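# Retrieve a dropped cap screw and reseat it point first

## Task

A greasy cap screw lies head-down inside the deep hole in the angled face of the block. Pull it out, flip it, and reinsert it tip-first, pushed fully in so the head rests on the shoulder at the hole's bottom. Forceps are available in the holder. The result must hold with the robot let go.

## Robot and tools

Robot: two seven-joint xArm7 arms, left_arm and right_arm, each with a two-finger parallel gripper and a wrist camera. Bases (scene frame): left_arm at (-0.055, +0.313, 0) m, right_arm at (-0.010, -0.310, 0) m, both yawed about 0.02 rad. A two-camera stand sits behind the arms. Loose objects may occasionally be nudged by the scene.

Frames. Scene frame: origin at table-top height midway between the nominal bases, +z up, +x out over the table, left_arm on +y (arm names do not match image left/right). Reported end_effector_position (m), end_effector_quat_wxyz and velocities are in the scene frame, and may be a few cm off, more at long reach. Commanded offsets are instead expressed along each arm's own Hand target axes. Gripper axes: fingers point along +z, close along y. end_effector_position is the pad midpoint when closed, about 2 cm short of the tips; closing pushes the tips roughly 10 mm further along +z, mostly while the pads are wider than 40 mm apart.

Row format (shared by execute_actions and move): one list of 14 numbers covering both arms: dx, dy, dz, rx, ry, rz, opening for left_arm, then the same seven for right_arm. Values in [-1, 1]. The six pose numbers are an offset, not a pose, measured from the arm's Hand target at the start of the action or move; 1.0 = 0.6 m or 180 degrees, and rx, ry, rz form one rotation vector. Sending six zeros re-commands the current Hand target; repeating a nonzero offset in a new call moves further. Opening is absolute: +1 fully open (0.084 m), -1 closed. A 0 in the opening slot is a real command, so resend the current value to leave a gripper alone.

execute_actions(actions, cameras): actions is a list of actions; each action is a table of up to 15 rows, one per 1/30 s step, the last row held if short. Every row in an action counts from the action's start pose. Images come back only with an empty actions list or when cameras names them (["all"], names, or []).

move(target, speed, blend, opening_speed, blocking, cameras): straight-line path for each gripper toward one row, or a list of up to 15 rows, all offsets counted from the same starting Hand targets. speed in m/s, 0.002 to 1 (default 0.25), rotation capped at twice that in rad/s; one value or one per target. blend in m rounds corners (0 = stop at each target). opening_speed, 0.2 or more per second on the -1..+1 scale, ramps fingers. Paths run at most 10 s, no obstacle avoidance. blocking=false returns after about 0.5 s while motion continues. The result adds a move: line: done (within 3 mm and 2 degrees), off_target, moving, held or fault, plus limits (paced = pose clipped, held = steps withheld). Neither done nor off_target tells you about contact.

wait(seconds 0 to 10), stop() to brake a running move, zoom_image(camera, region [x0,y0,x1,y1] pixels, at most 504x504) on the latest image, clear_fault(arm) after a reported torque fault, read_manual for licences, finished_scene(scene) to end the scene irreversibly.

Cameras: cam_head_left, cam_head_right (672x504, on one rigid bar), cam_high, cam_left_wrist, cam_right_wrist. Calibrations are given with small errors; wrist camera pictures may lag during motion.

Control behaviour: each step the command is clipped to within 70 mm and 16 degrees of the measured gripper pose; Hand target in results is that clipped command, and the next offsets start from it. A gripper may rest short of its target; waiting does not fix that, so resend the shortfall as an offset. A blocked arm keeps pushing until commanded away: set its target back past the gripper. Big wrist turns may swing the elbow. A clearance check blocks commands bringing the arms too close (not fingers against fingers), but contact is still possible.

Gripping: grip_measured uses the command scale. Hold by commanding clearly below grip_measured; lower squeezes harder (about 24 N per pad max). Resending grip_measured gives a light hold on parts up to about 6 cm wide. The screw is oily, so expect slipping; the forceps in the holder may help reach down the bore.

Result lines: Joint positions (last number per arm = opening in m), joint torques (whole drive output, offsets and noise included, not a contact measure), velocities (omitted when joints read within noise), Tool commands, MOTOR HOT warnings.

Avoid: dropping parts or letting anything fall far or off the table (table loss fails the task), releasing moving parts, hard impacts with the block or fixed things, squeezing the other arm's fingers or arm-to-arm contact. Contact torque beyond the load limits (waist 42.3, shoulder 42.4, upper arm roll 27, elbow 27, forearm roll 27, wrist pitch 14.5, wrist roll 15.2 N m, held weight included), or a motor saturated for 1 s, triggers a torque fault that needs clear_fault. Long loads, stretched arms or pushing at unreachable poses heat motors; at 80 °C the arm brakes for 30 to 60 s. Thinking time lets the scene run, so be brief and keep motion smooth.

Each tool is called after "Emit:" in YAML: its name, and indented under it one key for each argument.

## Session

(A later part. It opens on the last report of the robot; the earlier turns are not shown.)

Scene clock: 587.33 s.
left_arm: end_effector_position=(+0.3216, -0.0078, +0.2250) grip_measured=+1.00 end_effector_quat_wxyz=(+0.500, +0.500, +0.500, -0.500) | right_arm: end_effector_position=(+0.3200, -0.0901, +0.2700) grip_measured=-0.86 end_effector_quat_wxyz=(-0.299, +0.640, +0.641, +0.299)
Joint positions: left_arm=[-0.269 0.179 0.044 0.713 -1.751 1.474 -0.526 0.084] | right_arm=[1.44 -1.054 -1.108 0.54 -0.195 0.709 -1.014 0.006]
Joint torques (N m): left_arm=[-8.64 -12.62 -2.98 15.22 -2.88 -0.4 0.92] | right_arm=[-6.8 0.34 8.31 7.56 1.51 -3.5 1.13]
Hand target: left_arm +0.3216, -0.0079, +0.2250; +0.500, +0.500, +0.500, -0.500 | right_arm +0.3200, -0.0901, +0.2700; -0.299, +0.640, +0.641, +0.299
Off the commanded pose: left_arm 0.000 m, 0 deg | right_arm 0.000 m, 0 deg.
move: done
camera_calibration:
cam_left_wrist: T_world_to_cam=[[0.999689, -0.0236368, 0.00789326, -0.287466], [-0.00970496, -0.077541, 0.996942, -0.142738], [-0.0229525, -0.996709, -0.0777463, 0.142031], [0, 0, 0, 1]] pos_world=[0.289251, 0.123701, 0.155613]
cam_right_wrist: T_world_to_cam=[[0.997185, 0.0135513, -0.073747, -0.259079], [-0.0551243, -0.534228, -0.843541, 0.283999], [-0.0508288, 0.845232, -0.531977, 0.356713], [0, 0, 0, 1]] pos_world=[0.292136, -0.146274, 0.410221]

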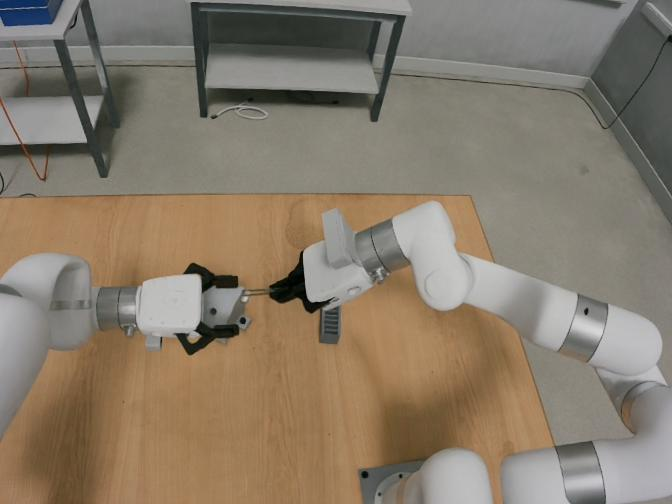

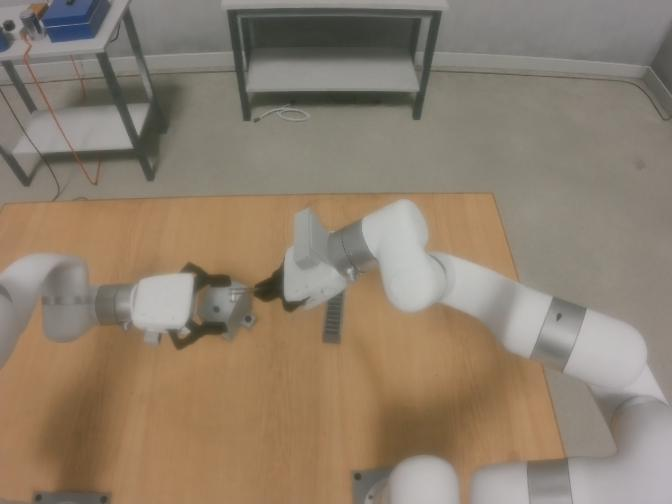

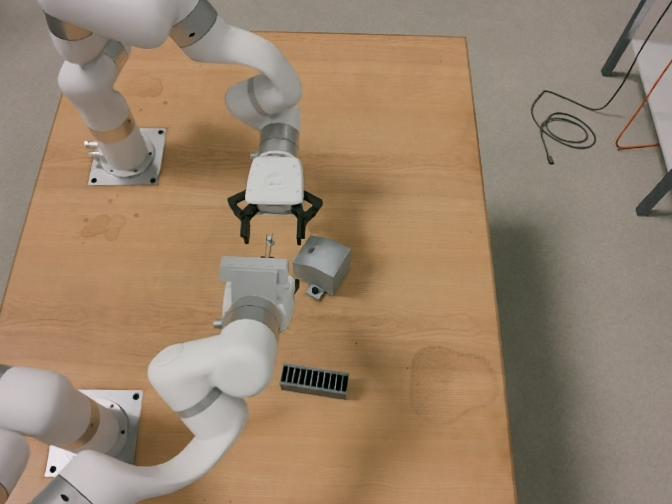

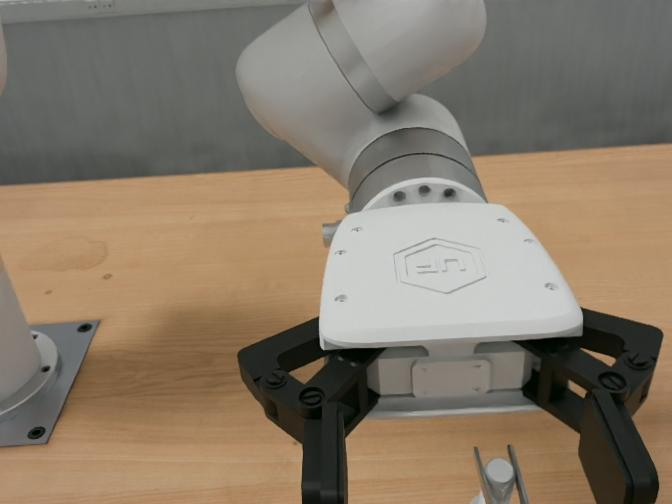

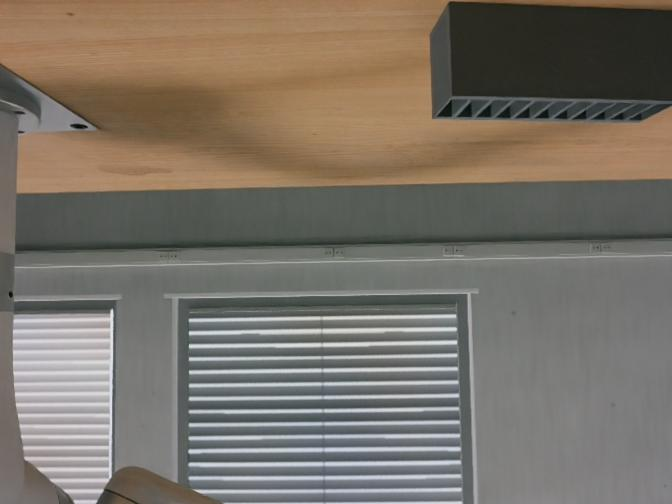

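Emit:
move:
  target: [0.005,0,0.02,0,0,0,1,0,0,0,0,0,0,-1]
  speed: 0.05

Emit:
move:
  target: [0,0,0,0,0,0,-0.6,0,0,0,0,0,0,-1]
  opening_speed: 0.5
  cameras: ["cam_left_wrist","cam_head_left","cam_high"]

Emit:
zoom_image:
  camera: "cam_head_left"
  region: [180, 250, 300, 350]

Emit:
zoom_image:
  camera: "cam_high"
  region: [230, 200, 310, 270]

Emit:
zoom_image:
  camera: "cam_left_wrist"
  region: [420, 344, 580, 504]

Scene clock: 607.30 s.
left_arm: end_effector_position=(+0.3216, -0.0198, +0.2220) grip_measured=+1.00 end_effector_quat_wxyz=(+0.500, +0.500, +0.500, -0.500) | right_arm: end_effector_position=(+0.3200, -0.0901, +0.2700) grip_measured=-0.86 end_effector_quat_wxyz=(-0.299, +0.640, +0.641, +0.299)
Joint positions: left_arm=[-0.287 0.194 0.028 0.724 -1.78 1.456 -0.518 0.084] | right_arm=[1.44 -1.054 -1.108 0.54 -0.195 0.709 -1.014 0.006]
Joint torques (N m): left_arm=[-8.34 -12.83 -2.94 15.26 -2.67 -0.6 0.86] | right_arm=[-6.93 0.32 8.53 7.59 1.54 -3.54 1.15]
Hand target: left_arm +0.3216, -0.0199, +0.2220; +0.500, +0.500, +0.500, -0.500 | right_arm +0.3200, -0.0901, +0.2700; -0.299, +0.640, +0.641, +0.299
Off the commanded pose: left_arm 0.000 m, 0 deg | right_arm 0.000 m, 0 deg.
move: done

Scene clock: 610.73 s.
left_arm: end_effector_position=(+0.3216, -0.0199, +0.2220) grip_measured=-0.62 end_effector_quat_wxyz=(+0.500, +0.500, +0.500, -0.500) | right_arm: end_effector_position=(+0.3200, -0.0901, +0.2700) grip_measured=-0.86 end_effector_quat_wxyz=(-0.299, +0.640, +0.641, +0.299)
Joint positions: left_arm=[-0.287 0.194 0.028 0.724 -1.78 1.456 -0.518 0.017] | right_arm=[1.44 -1.054 -1.108 0.54 -0.195 0.709 -1.014 0.006]
Joint torques (N m): left_arm=[-8.52 -12.91 -2.89 15.17 -2.92 -0.53 0.98] | right_arm=[-6.98 0.32 8.73 7.58 1.5 -3.6 1.23]
Hand target: left_arm +0.3216, -0.0199, +0.2220; +0.500, +0.500, +0.500, -0.500 | right_arm +0.3200, -0.0901, +0.2700; -0.299, +0.640, +0.641, +0.299
Off the commanded pose: left_arm 0.000 m, 0 deg | right_arm 0.000 m, 0 deg.
move: done
camera_calibration:
cam_left_wrist: T_world_to_cam=[[0.999689, -0.0236363, 0.00789576, -0.287726], [-0.00970512, -0.0774416, 0.99695, -0.14069], [-0.0229527, -0.996717, -0.077647, 0.129823], [0, 0, 0, 1]] pos_world=[0.289251, 0.111701, 0.152613]
Images, in order (width x height): cam_head_left 672x504, cam_high 672x504, cam_left_wrist 672x504.

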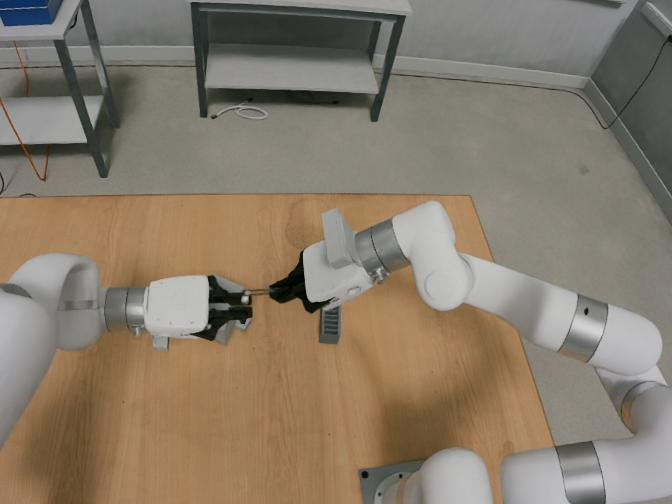

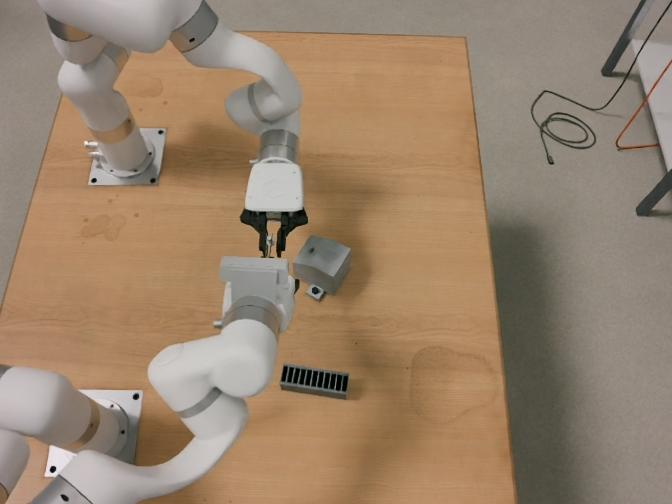

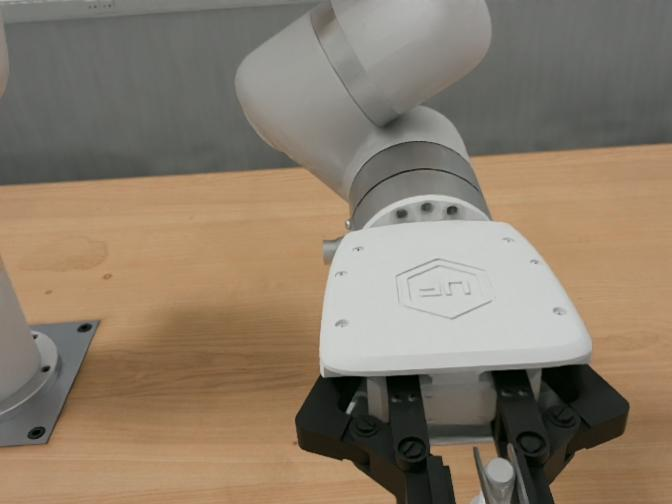

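Scaled by 4.200 from the camera's 672x504 image, which has a finer 960x720 frame.

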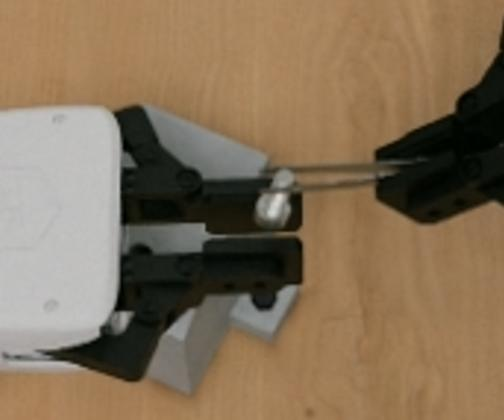

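Scaled by 6.300 from the camera's 672x504 image, which has a finer 960x720 frame.

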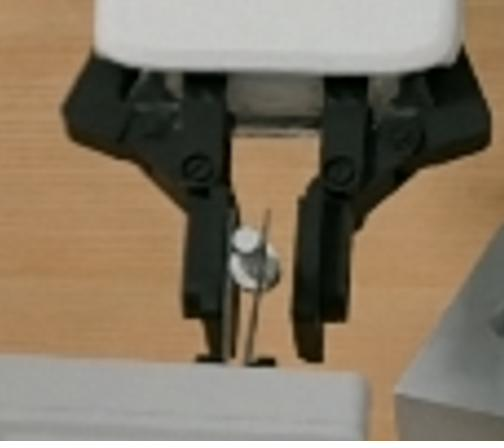

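Scaled by 3.150 from the camera's 672x504 image, which has a finer 960x720 frame.

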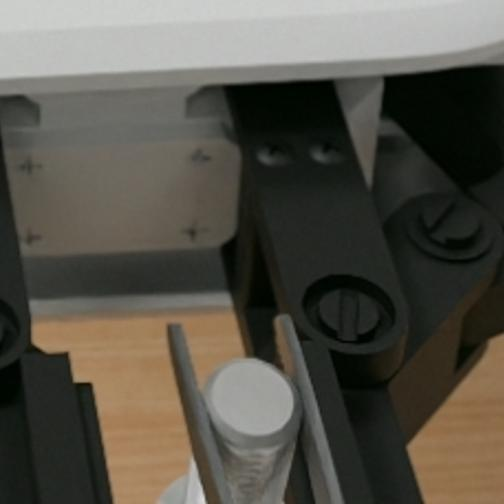

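Emit:
move:
  target: [-0.0035,0,0,0,0,0,-0.6,0,0,0,0,0,0,-1]
  speed: 0.05

Emit:
move:
  target: [0,0,0,0,0,0,-0.9,0,0,0,0,0,0,-1]
  opening_speed: 0.3
  cameras: ["cam_left_wrist","cam_head_left","cam_high"]

Emit:
zoom_image:
  camera: "cam_head_left"
  region: [210, 270, 290, 340]

Emit:
zoom_image:
  camera: "cam_high"
  region: [230, 200, 310, 270]

Emit:
zoom_image:
  camera: "cam_left_wrist"
  region: [420, 344, 580, 504]

Scene clock: 623.67 s.
left_arm: end_effector_position=(+0.3216, -0.0199, +0.2241) grip_measured=-0.62 end_effector_quat_wxyz=(+0.500, +0.500, +0.500, -0.500) | right_arm: end_effector_position=(+0.3200, -0.0901, +0.2700) grip_measured=-0.86 end_effector_quat_wxyz=(-0.299, +0.640, +0.641, +0.299)
Joint positions: left_arm=[-0.287 0.188 0.028 0.723 -1.78 1.454 -0.523 0.017] | right_arm=[1.44 -1.054 -1.108 0.54 -0.195 0.709 -1.014 0.006]
Joint torques (N m): left_arm=[-8.56 -19.2 -2.9 8.24 0.6 -0.52 -1.22] | right_arm=[-6.88 0.16 8.83 7.52 1.34 -3.6 1.09]
Hand target: left_arm +0.3216, -0.0199, +0.2241; +0.500, +0.500, +0.500, -0.500 | right_arm +0.3200, -0.0901, +0.2700; -0.299, +0.640, +0.641, +0.299
Off the commanded pose: left_arm 0.000 m, 0 deg | right_arm 0.000 m, 0 deg.
move: done

Scene clock: 624.87 s.
left_arm: end_effector_position=(+0.3216, -0.0199, +0.2241) grip_measured=-0.92 end_effector_quat_wxyz=(+0.500, +0.500, +0.500, -0.500) | right_arm: end_effector_position=(+0.3200, -0.0901, +0.2700) grip_measured=-0.86 end_effector_quat_wxyz=(-0.299, +0.640, +0.641, +0.299)
Joint positions: left_arm=[-0.287 0.188 0.028 0.723 -1.78 1.454 -0.524 0.003] | right_arm=[1.44 -1.054 -1.108 0.54 -0.195 0.708 -1.014 0.006]
Joint torques (N m): left_arm=[-6.66 -19.33 -2.47 10.85 -0.6 1.06 -1.17] | right_arm=[-5.9 2.16 9.07 7.51 1.52 -1.85 1.14]
Hand target: left_arm +0.3216, -0.0199, +0.2241; +0.500, +0.500, +0.500, -0.500 | right_arm +0.3200, -0.0901, +0.2700; -0.299, +0.640, +0.641, +0.299
Off the commanded pose: left_arm 0.000 m, 0 deg | right_arm 0.000 m, 0 deg.
move: done
camera_calibration:
cam_left_wrist: T_world_to_cam=[[0.999689, -0.0236368, 0.00789326, -0.287743], [-0.00970496, -0.077541, 0.996942, -0.142771], [-0.0229525, -0.996709, -0.0777463, 0.130001], [0, 0, 0, 1]] pos_world=[0.289251, 0.111701, 0.154713]
Images, in order (width x height): cam_head_left 672x504, cam_high 672x504, cam_left_wrist 672x504.

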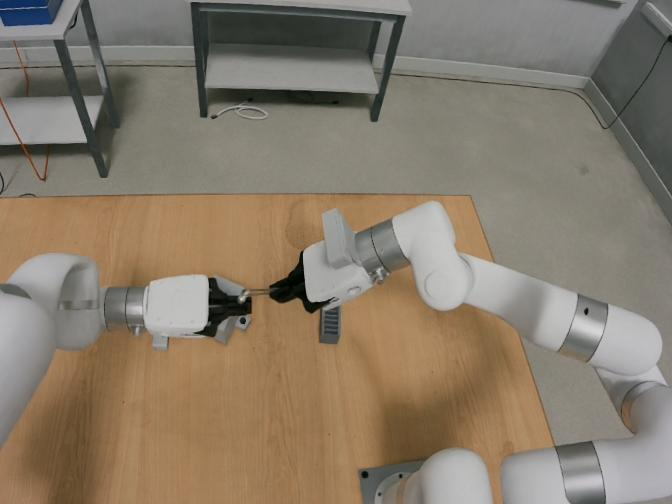

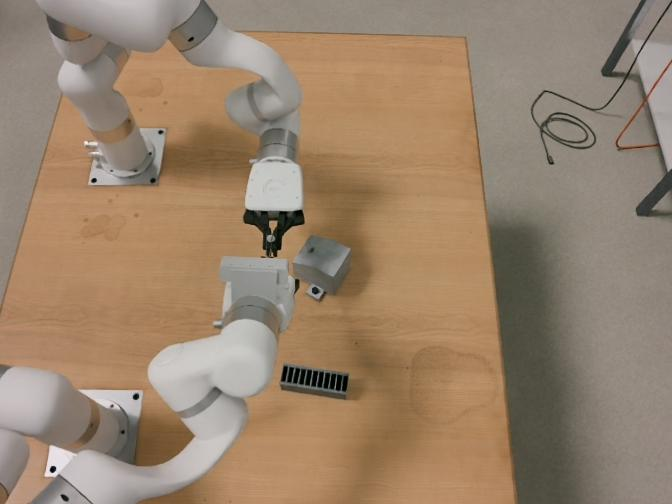

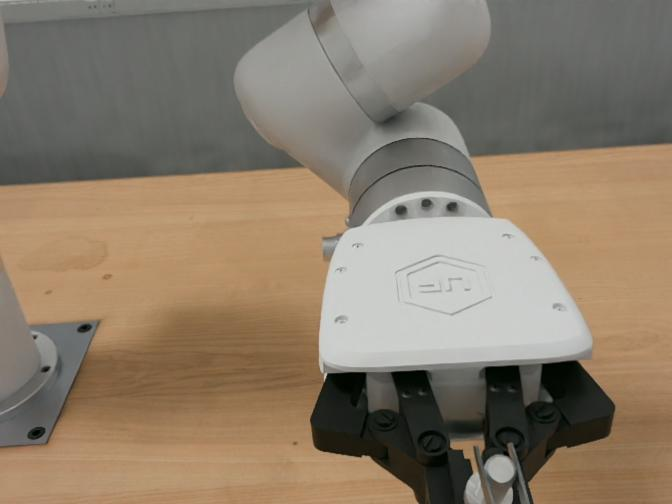

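Scaled by 6.300 from the camera's 672x504 image, which has a finer 960x720 frame.

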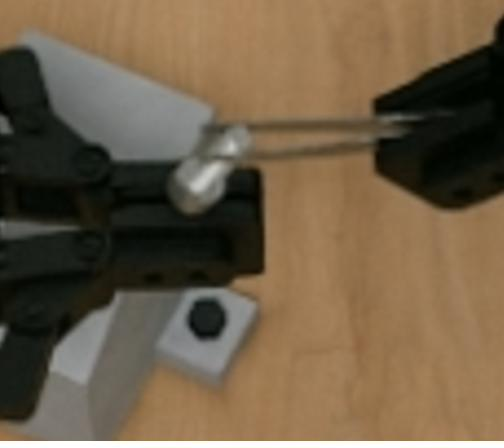

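Scaled by 6.300 from the camera's 672x504 image, which has a finer 960x720 frame.

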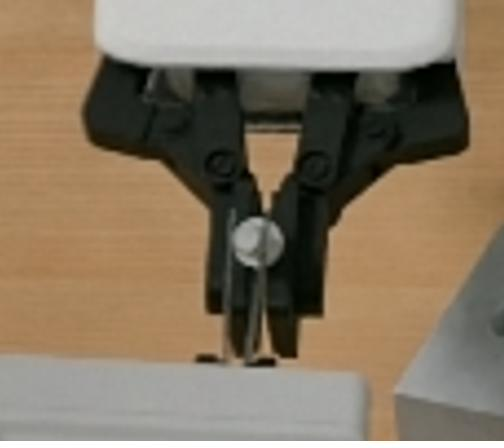

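Scaled by 3.150 from the camera's 672x504 image, which has a finer 960x720 frame.

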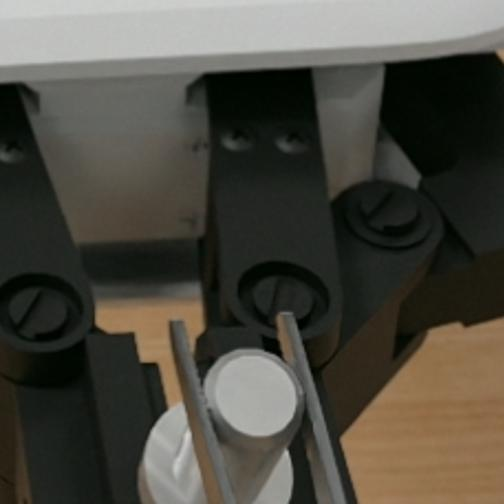

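Emit:
move:
  target:
    - [0,0,0,0,0,0,-0.2,0,0,0,0,0,0,-1]
    - [-0.015,0,0,0,0,0,-0.2,0,0,0,0,0,0,-1]
  speed: 0.05
  cameras: ["cam_left_wrist","cam_head_left","cam_high"]

Emit:
zoom_image:
  camera: "cam_head_left"
  region: [210, 270, 290, 340]

Emit:
zoom_image:
  camera: "cam_high"
  region: [230, 200, 310, 270]

Emit:
zoom_image:
  camera: "cam_left_wrist"
  region: [420, 344, 580, 504]

Scene clock: 630.40 s.
left_arm: end_effector_position=(+0.3216, -0.0199, +0.2331) grip_measured=-0.21 end_effector_quat_wxyz=(+0.500, +0.500, +0.500, -0.500) | right_arm: end_effector_position=(+0.3200, -0.0901, +0.2700) grip_measured=-0.86 end_effector_quat_wxyz=(-0.299, +0.640, +0.641, +0.299)
Joint positions: left_arm=[-0.287 0.162 0.027 0.72 -1.777 1.448 -0.546 0.035] | right_arm=[1.44 -1.054 -1.108 0.54 -0.195 0.709 -1.014 0.006]
Joint torques (N m): left_arm=[-8.46 -19.25 -2.86 8.51 0.57 -0.64 -1.33] | right_arm=[-0.74 7.22 9.22 7.92 1.51 -1.49 1.14]
Hand target: left_arm +0.3216, -0.0199, +0.2331; +0.500, +0.500, +0.500, -0.500 | right_arm +0.3200, -0.0901, +0.2700; -0.299, +0.640, +0.641, +0.299
Off the commanded pose: left_arm 0.000 m, 0 deg | right_arm 0.000 m, 0 deg.
move: done
camera_calibration:
cam_left_wrist: T_world_to_cam=[[0.999689, -0.0236363, 0.00789576, -0.287814], [-0.00970512, -0.0774416, 0.99695, -0.151756], [-0.0229527, -0.996717, -0.077647, 0.130685], [0, 0, 0, 1]] pos_world=[0.289251, 0.111701, 0.163713]
Images, in order (width x height): cam_head_left 672x504, cam_high 672x504, cam_left_wrist 672x504.

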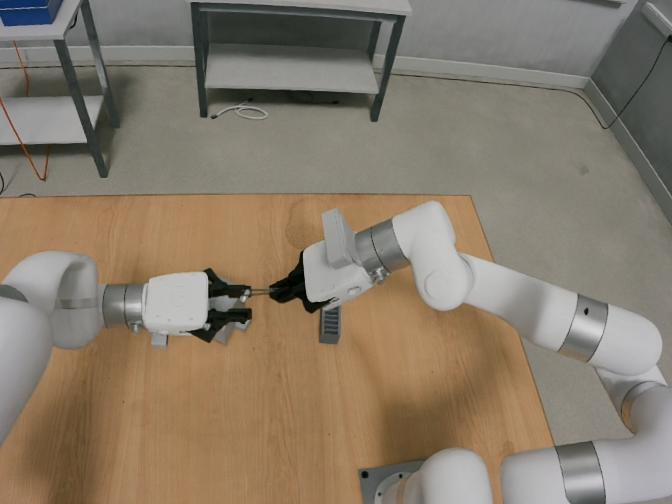

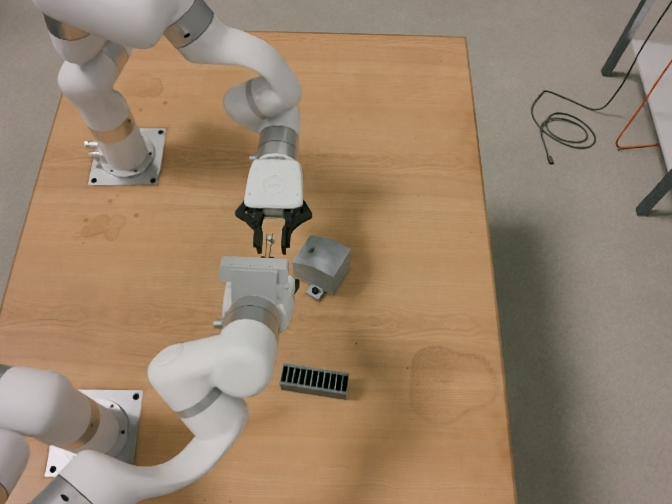

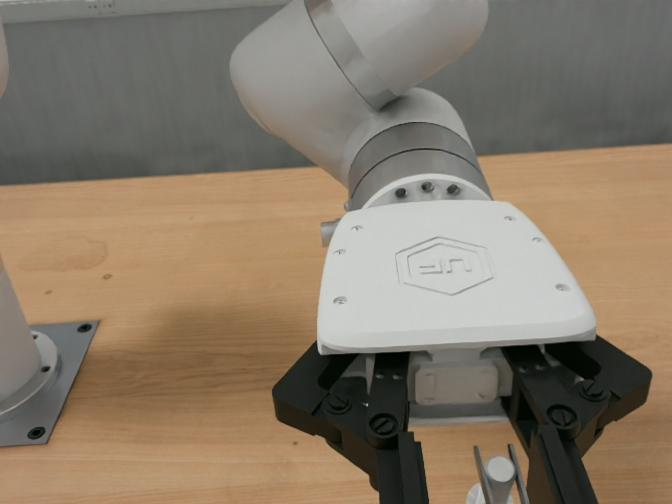

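Scaled by 6.300 from the camera's 672x504 image, which has a finer 960x720 frame.

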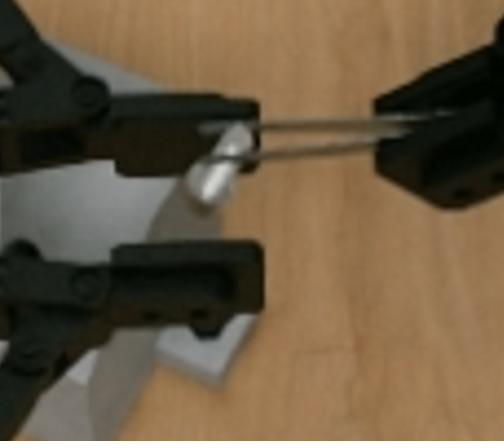

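Scaled by 6.300 from the camera's 672x504 image, which has a finer 960x720 frame.

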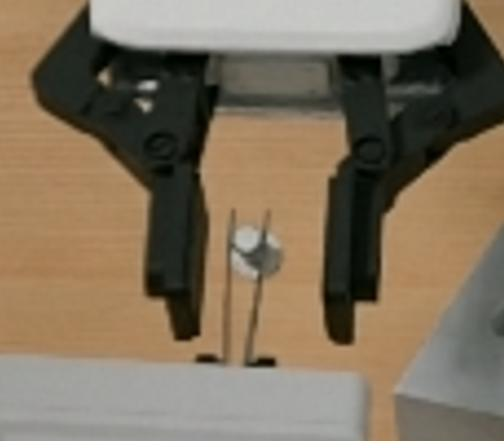

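Scaled by 3.150 from the camera's 672x504 image, which has a finer 960x720 frame.

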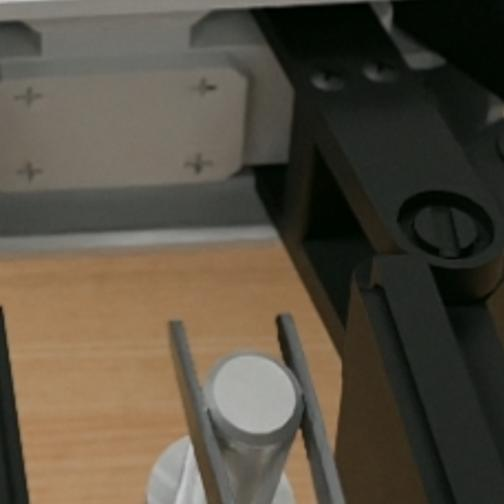

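Emit:
move:
  target: [0,0,-0.037,0,0,0,-0.2,0,0,0,0,0,0,-1]
  speed: 0.05

Emit:
move:
  target: [0,0,0,0,0,0,-0.9,0,0,0,0,0,0,-1]
  opening_speed: 0.3
  cameras: ["cam_left_wrist","cam_head_left","cam_high"]

Emit:
zoom_image:
  camera: "cam_head_left"
  region: [210, 270, 290, 340]

Emit:
zoom_image:
  camera: "cam_high"
  region: [230, 200, 310, 270]

Emit:
zoom_image:
  camera: "cam_left_wrist"
  region: [420, 344, 580, 504]

Scene clock: 648.77 s.
left_arm: end_effector_position=(+0.3216, +0.0023, +0.2331) grip_measured=-0.21 end_effector_quat_wxyz=(+0.500, +0.500, +0.500, -0.500) | right_arm: end_effector_position=(+0.3200, -0.0901, +0.2700) grip_measured=-0.86 end_effector_quat_wxyz=(-0.299, +0.640, +0.641, +0.299)
Joint positions: left_arm=[-0.255 0.15 0.058 0.703 -1.726 1.486 -0.547 0.035] | right_arm=[1.44 -1.054 -1.108 0.54 -0.195 0.709 -1.014 0.006]
Joint torques (N m): left_arm=[8.53 -18.77 1.99 8.24 0.31 4.43 -1.17] | right_arm=[3.77 7.12 9.36 9.3 1.53 -3.15 1.03]
Hand target: left_arm +0.3216, +0.0023, +0.2331; +0.500, +0.500, +0.500, -0.500 | right_arm +0.3200, -0.0901, +0.2700; -0.299, +0.640, +0.641, +0.299
Off the commanded pose: left_arm 0.000 m, 0 deg | right_arm 0.000 m, 0 deg.
move: done

Scene clock: 651.30 s.
left_arm: end_effector_position=(+0.3216, +0.0023, +0.2331) grip_measured=-0.92 end_effector_quat_wxyz=(+0.500, +0.500, +0.500, -0.500) | right_arm: end_effector_position=(+0.3200, -0.0901, +0.2700) grip_measured=-0.86 end_effector_quat_wxyz=(-0.299, +0.640, +0.641, +0.299)
Joint positions: left_arm=[-0.255 0.15 0.058 0.703 -1.725 1.486 -0.547 0.003] | right_arm=[1.44 -1.054 -1.108 0.54 -0.195 0.709 -1.014 0.006]
Joint torques (N m): left_arm=[8.38 -18.82 2.26 8.32 0.57 4.3 -1.17] | right_arm=[5.56 7.39 9.92 10 1.53 -3.26 0.97]
Hand target: left_arm +0.3216, +0.0023, +0.2331; +0.500, +0.500, +0.500, -0.500 | right_arm +0.3200, -0.0901, +0.2700; -0.299, +0.640, +0.641, +0.299
Off the commanded pose: left_arm 0.000 m, 0 deg | right_arm 0.000 m, 0 deg.
move: done
camera_calibration:
cam_left_wrist: T_world_to_cam=[[0.999689, -0.0236363, 0.00789576, -0.287289], [-0.00970512, -0.0774416, 0.99695, -0.150037], [-0.0229527, -0.996717, -0.077647, 0.152812], [0, 0, 0, 1]] pos_world=[0.289251, 0.133901, 0.163713]
Images, in order (width x height): cam_head_left 672x504, cam_high 672x504, cam_left_wrist 672x504.

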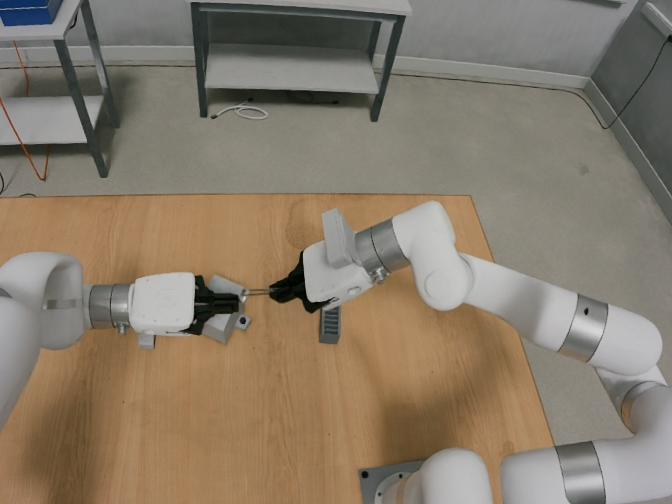

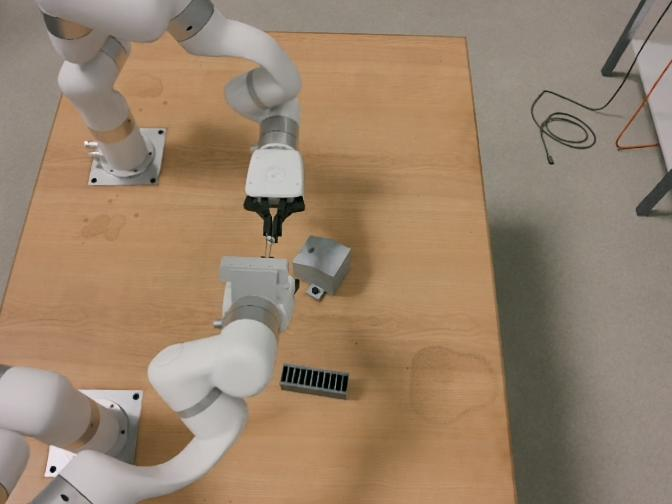

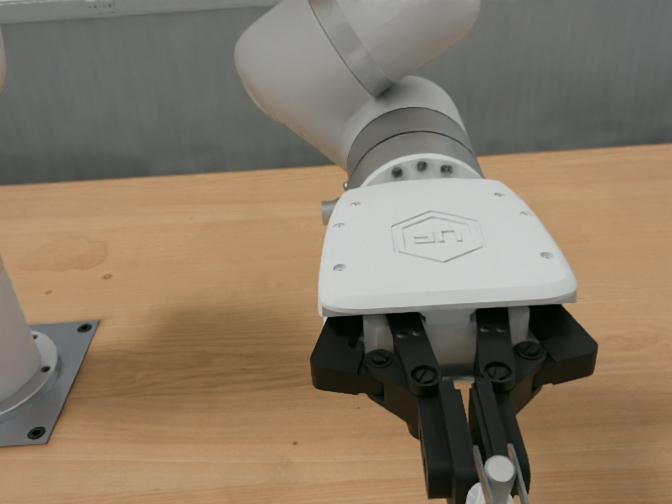

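Scaled by 6.300 from the camera's 672x504 image, which has a finer 960x720 frame.

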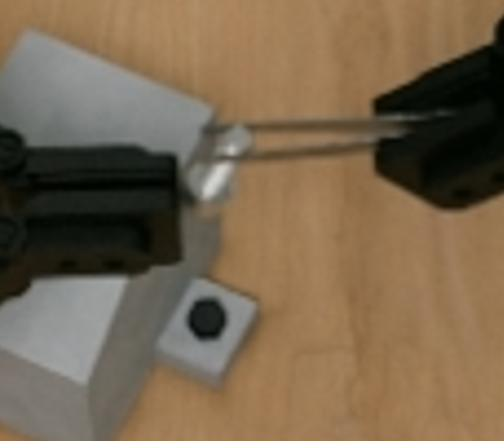

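Scaled by 6.300 from the camera's 672x504 image, which has a finer 960x720 frame.

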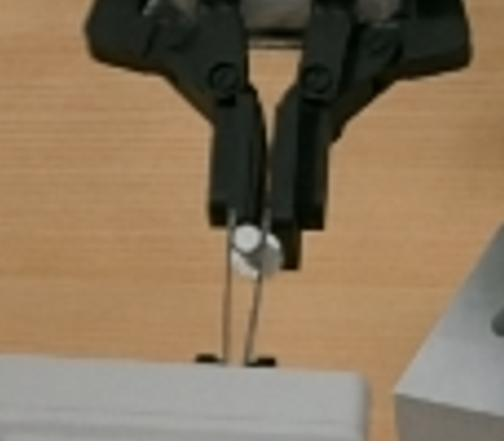

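Scaled by 3.150 from the camera's 672x504 image, which has a finer 960x720 frame.

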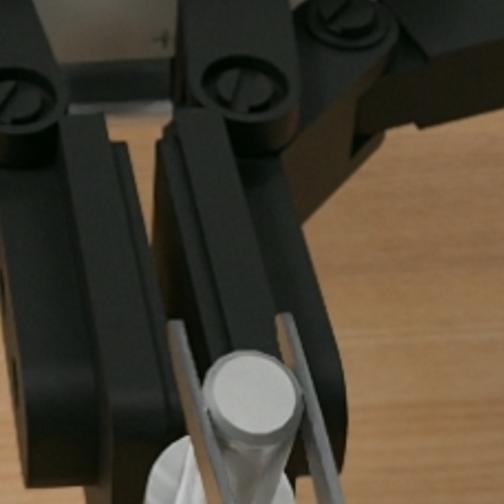

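Emit:
move:
  target:
    - [0,0,0,0,0,0,-0.2,0,0,0,0,0,0,-1]
    - [0.0067,0,0.034,0,0,0,-0.2,0,0,0,0,0,0,-1]
  speed: 0.05

Emit:
move:
  target: [0,0,0,0,0,0,-0.9,0,0,0,0,0,0,-1]
  opening_speed: 0.3
  cameras: ["cam_left_wrist","cam_head_left","cam_high"]

Emit:
zoom_image:
  camera: "cam_head_left"
  region: [210, 270, 290, 340]

Emit:
zoom_image:
  camera: "cam_left_wrist"
  region: [420, 344, 580, 504]

Scene clock: 665.03 s.
left_arm: end_effector_position=(+0.3216, -0.0180, +0.2291) grip_measured=-0.21 end_effector_quat_wxyz=(+0.500, +0.500, +0.500, -0.500) | right_arm: end_effector_position=(+0.3200, -0.0901, +0.2700) grip_measured=-0.86 end_effector_quat_wxyz=(-0.299, +0.640, +0.641, +0.299)
Joint positions: left_arm=[-0.284 0.173 0.03 0.72 -1.774 1.454 -0.536 0.035] | right_arm=[1.44 -1.054 -1.108 0.54 -0.195 0.709 -1.014 0.006]
Joint torques (N m): left_arm=[-8.28 -12.67 -2.9 15.52 -2.74 -0.76 0.89] | right_arm=[5.66 6.78 9.98 11.2 1.31 -3.16 0.87]
Hand target: left_arm +0.3216, -0.0181, +0.2291; +0.500, +0.500, +0.500, -0.500 | right_arm +0.3200, -0.0901, +0.2700; -0.299, +0.640, +0.641, +0.299
Off the commanded pose: left_arm 0.000 m, 0 deg | right_arm 0.000 m, 0 deg.
move: done

Scene clock: 667.57 s.
left_arm: end_effector_position=(+0.3216, -0.0181, +0.2291) grip_measured=-0.73 end_effector_quat_wxyz=(+0.500, +0.500, +0.500, -0.500) | right_arm: end_effector_position=(+0.3200, -0.0901, +0.2700) grip_measured=-0.86 end_effector_quat_wxyz=(-0.299, +0.640, +0.641, +0.299)
Joint positions: left_arm=[-0.284 0.173 0.03 0.72 -1.774 1.454 -0.536 0.012] | right_arm=[1.44 -1.054 -1.108 0.54 -0.195 0.709 -1.014 0.006]
Joint torques (N m): left_arm=[-7.18 -13.22 -2 15.4 -2.94 -0.57 0.9] | right_arm=[5.46 6.81 10.05 11.18 1.2 -3.08 0.84]
Hand target: left_arm +0.3216, -0.0181, +0.2291; +0.500, +0.500, +0.500, -0.500 | right_arm +0.3200, -0.0901, +0.2700; -0.299, +0.640, +0.641, +0.299
Off the commanded pose: left_arm 0.000 m, 0 deg | right_arm 0.000 m, 0 deg.
move: done
camera_calibration:
cam_left_wrist: T_world_to_cam=[[0.999689, -0.0236363, 0.00789576, -0.28774], [-0.00970512, -0.0774416, 0.99695, -0.147629], [-0.0229527, -0.996717, -0.077647, 0.132169], [0, 0, 0, 1]] pos_world=[0.289251, 0.113501, 0.159713]
Images, in order (width x height): cam_head_left 672x504, cam_high 672x504, cam_left_wrist 672x504.

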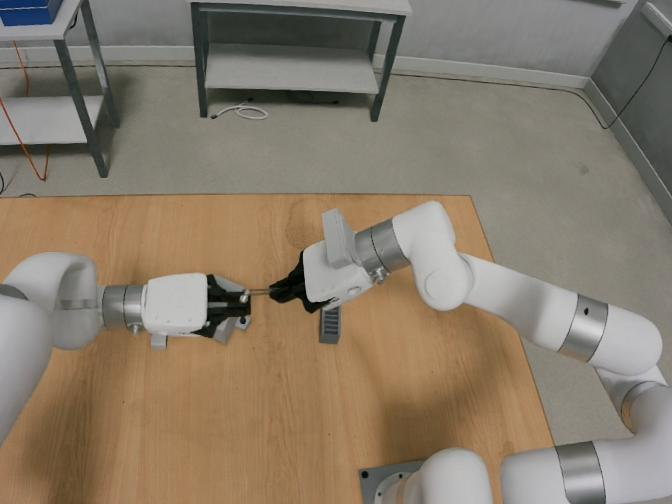

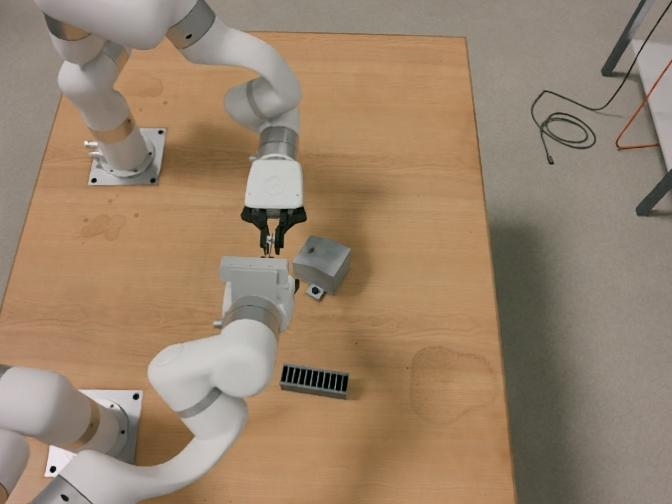

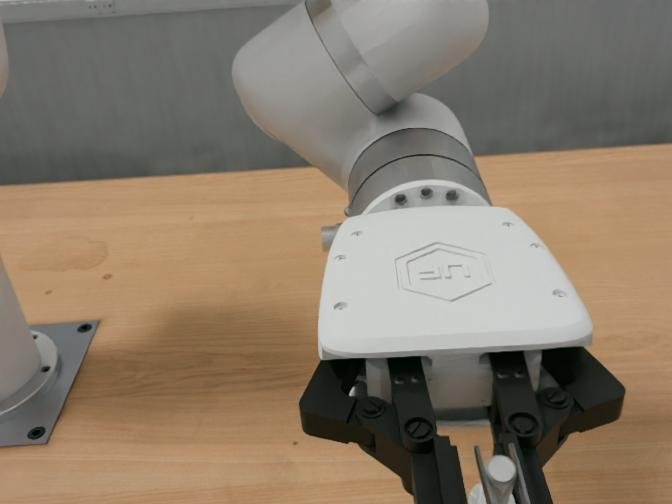

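Scaled by 6.300 from the camera's 672x504 image, which has a finer 960x720 frame.

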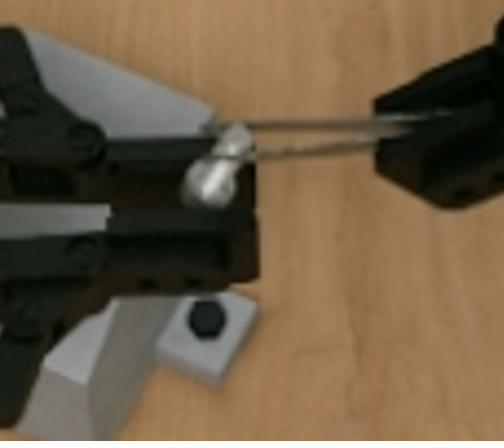

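Scaled by 3.150 from the camera's 672x504 image, which has a finer 960x720 frame.

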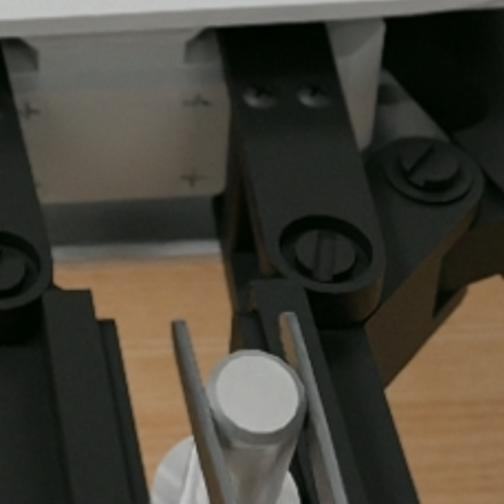

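Emit:
move:
  target: [0,0,0,0,0,0,-1,0,0,0,0,0,0,-1]

Emit:
move:
  target: [0,0,0,0,0,0,-1,0,0,0,0,0,0,-0.745]
  opening_speed: 0.2

Emit:
move:
  target: [0,0,0,0,0,0,-1,-0.0965,0,-0.115,0,0,0,-0.745]
  speed: 0.06
  cameras: ["cam_left_wrist","cam_head_left","cam_high"]

Emit:
zoom_image:
  camera: "cam_head_left"
  region: [210, 270, 290, 340]

Emit:
zoom_image:
  camera: "cam_left_wrist"
  region: [420, 344, 580, 504]

Emit:
zoom_image:
  camera: "cam_high"
  region: [230, 200, 310, 270]

Scene clock: 676.73 s.
left_arm: end_effector_position=(+0.3216, -0.0181, +0.2291) grip_measured=-0.73 end_effector_quat_wxyz=(+0.500, +0.500, +0.500, -0.500) | right_arm: end_effector_position=(+0.3200, -0.0901, +0.2700) grip_measured=-0.86 end_effector_quat_wxyz=(-0.299, +0.640, +0.641, +0.299)
Joint positions: left_arm=[-0.284 0.173 0.03 0.72 -1.774 1.454 -0.536 0.012] | right_arm=[1.44 -1.054 -1.108 0.54 -0.195 0.709 -1.014 0.006]
Joint torques (N m): left_arm=[-2.73 -14.4 0.67 15.41 -2.93 -0.52 0.78] | right_arm=[5.44 6.51 10.06 11.11 0.92 -3.1 0.72]
Hand target: left_arm +0.3216, -0.0181, +0.2291; +0.500, +0.500, +0.500, -0.500 | right_arm +0.3200, -0.0901, +0.2700; -0.299, +0.640, +0.641, +0.299
Off the commanded pose: left_arm 0.000 m, 0 deg | right_arm 0.000 m, 0 deg.
move: done

Scene clock: 678.23 s.
left_arm: end_effector_position=(+0.3216, -0.0181, +0.2291) grip_measured=-0.73 end_effector_quat_wxyz=(+0.500, +0.500, +0.500, -0.500) | right_arm: end_effector_position=(+0.3200, -0.0901, +0.2700) grip_measured=-0.77 end_effector_quat_wxyz=(-0.299, +0.640, +0.641, +0.299)
Joint positions: left_arm=[-0.284 0.173 0.03 0.72 -1.774 1.454 -0.536 0.012] | right_arm=[1.44 -1.054 -1.108 0.54 -0.195 0.709 -1.014 0.01]
Joint torques (N m): left_arm=[-1.03 -15.15 1.64 15.37 -2.95 -0.55 0.74] | right_arm=[5.45 6.17 10.03 11.09 0.86 -3.14 0.64]
Hand target: left_arm +0.3216, -0.0181, +0.2291; +0.500, +0.500, +0.500, -0.500 | right_arm +0.3200, -0.0901, +0.2700; -0.299, +0.640, +0.641, +0.299
Off the commanded pose: left_arm 0.000 m, 0 deg | right_arm 0.000 m, 0 deg.
move: done

Scene clock: 680.10 s.
left_arm: end_effector_position=(+0.3216, -0.0181, +0.2291) grip_measured=-0.73 end_effector_quat_wxyz=(+0.500, +0.500, +0.500, -0.500) | right_arm: end_effector_position=(+0.3200, -0.1801, +0.2700) grip_measured=-0.77 end_effector_quat_wxyz=(-0.299, +0.640, +0.641, +0.299)
Joint positions: left_arm=[-0.284 0.173 0.03 0.72 -1.774 1.454 -0.536 0.012] | right_arm=[1.226 -1.185 -1.125 0.577 -0.227 0.964 -1.131 0.01]
Joint torques (N m): left_arm=[-0.93 -15.73 1.66 15.4 -2.98 -0.46 0.72] | right_arm=[-6.62 2.16 8.08 11.35 -0.82 -0.57 -0.77]
Hand target: left_arm +0.3216, -0.0181, +0.2291; +0.500, +0.500, +0.500, -0.500 | right_arm +0.3200, -0.1801, +0.2700; -0.299, +0.640, +0.641, +0.299
Off the commanded pose: left_arm 0.000 m, 0 deg | right_arm 0.000 m, 0 deg.
move: done
camera_calibration:
cam_left_wrist: T_world_to_cam=[[0.999689, -0.0236363, 0.00789576, -0.28774], [-0.00970512, -0.0774416, 0.99695, -0.147629], [-0.0229527, -0.996717, -0.077647, 0.132169], [0, 0, 0, 1]] pos_world=[0.289251, 0.113501, 0.159713]
Images, in order (width x height): cam_head_left 672x504, cam_high 672x504, cam_left_wrist 672x504.

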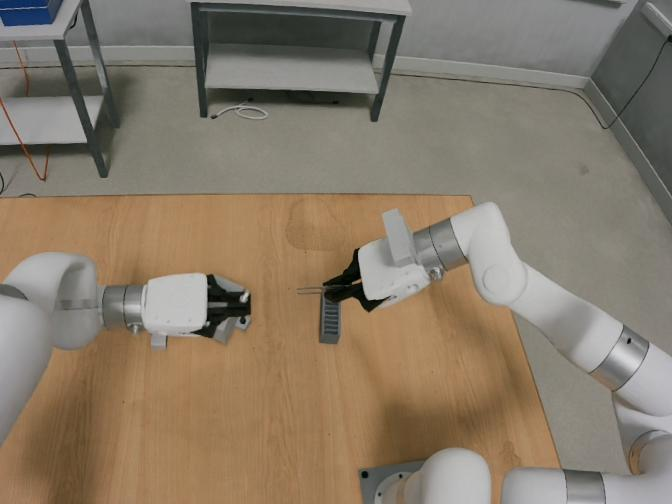

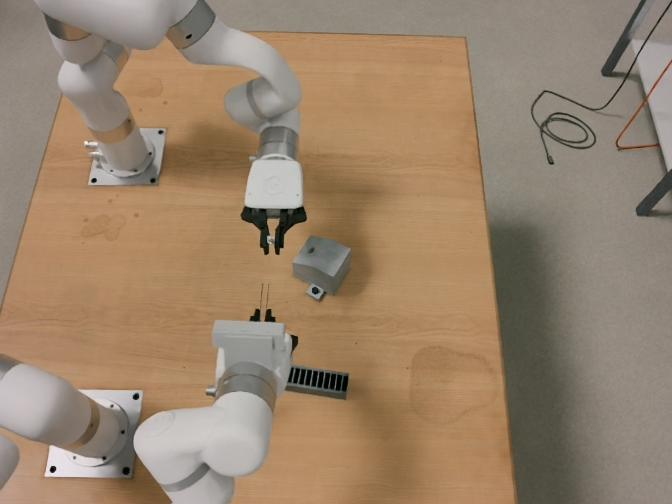

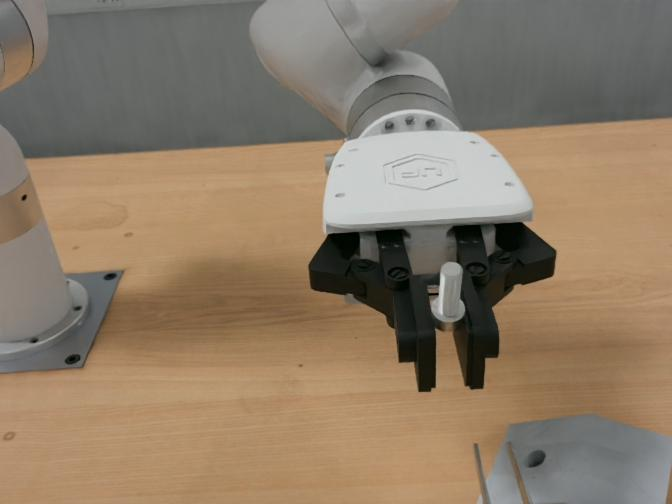

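Scaled by 6.300 from the camera's 672x504 image, which has a finer 960x720 frame.

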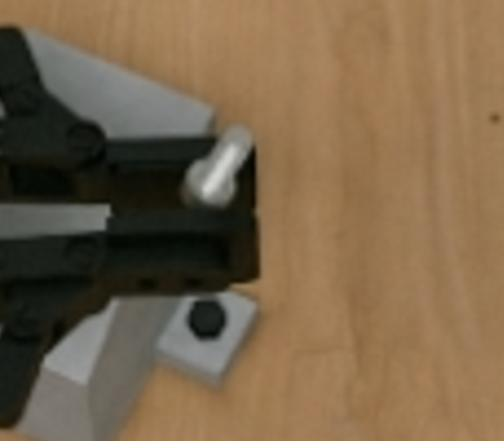

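Scaled by 3.150 from the camera's 672x504 image, which has a finer 960x720 frame.

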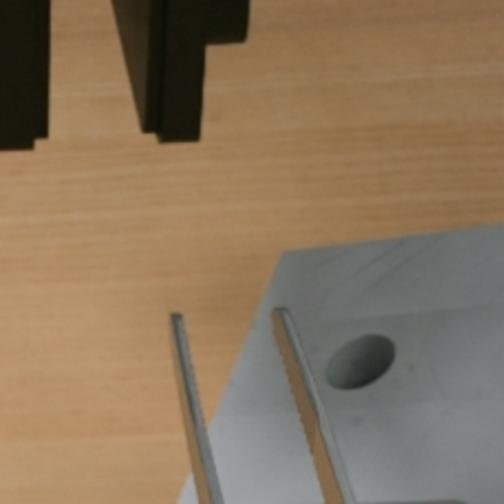

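Scaled by 6.300 from the camera's 672x504 image, which has a finer 960x720 frame.

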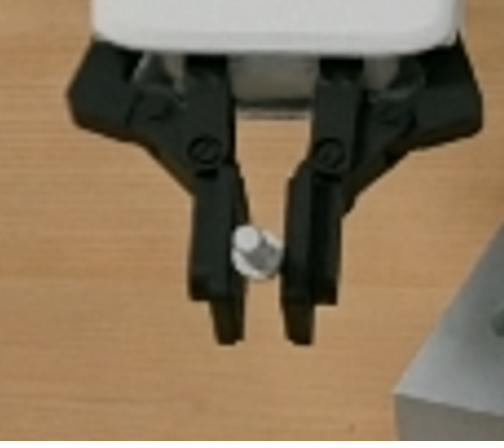

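Emit:
zoom_image:
  camera: "cam_left_wrist"
  region: [380, 240, 520, 400]

Scaled by 3.150 from the camera's 672x504 image, which has a finer 960x720 frame.

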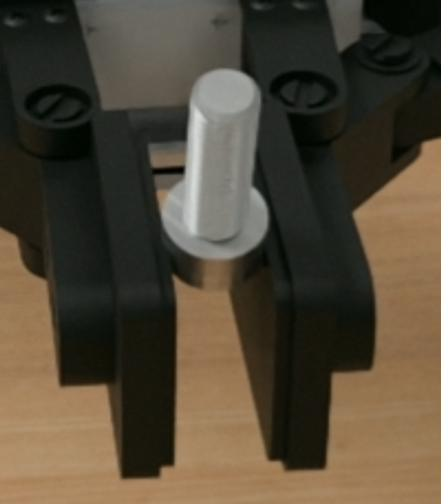

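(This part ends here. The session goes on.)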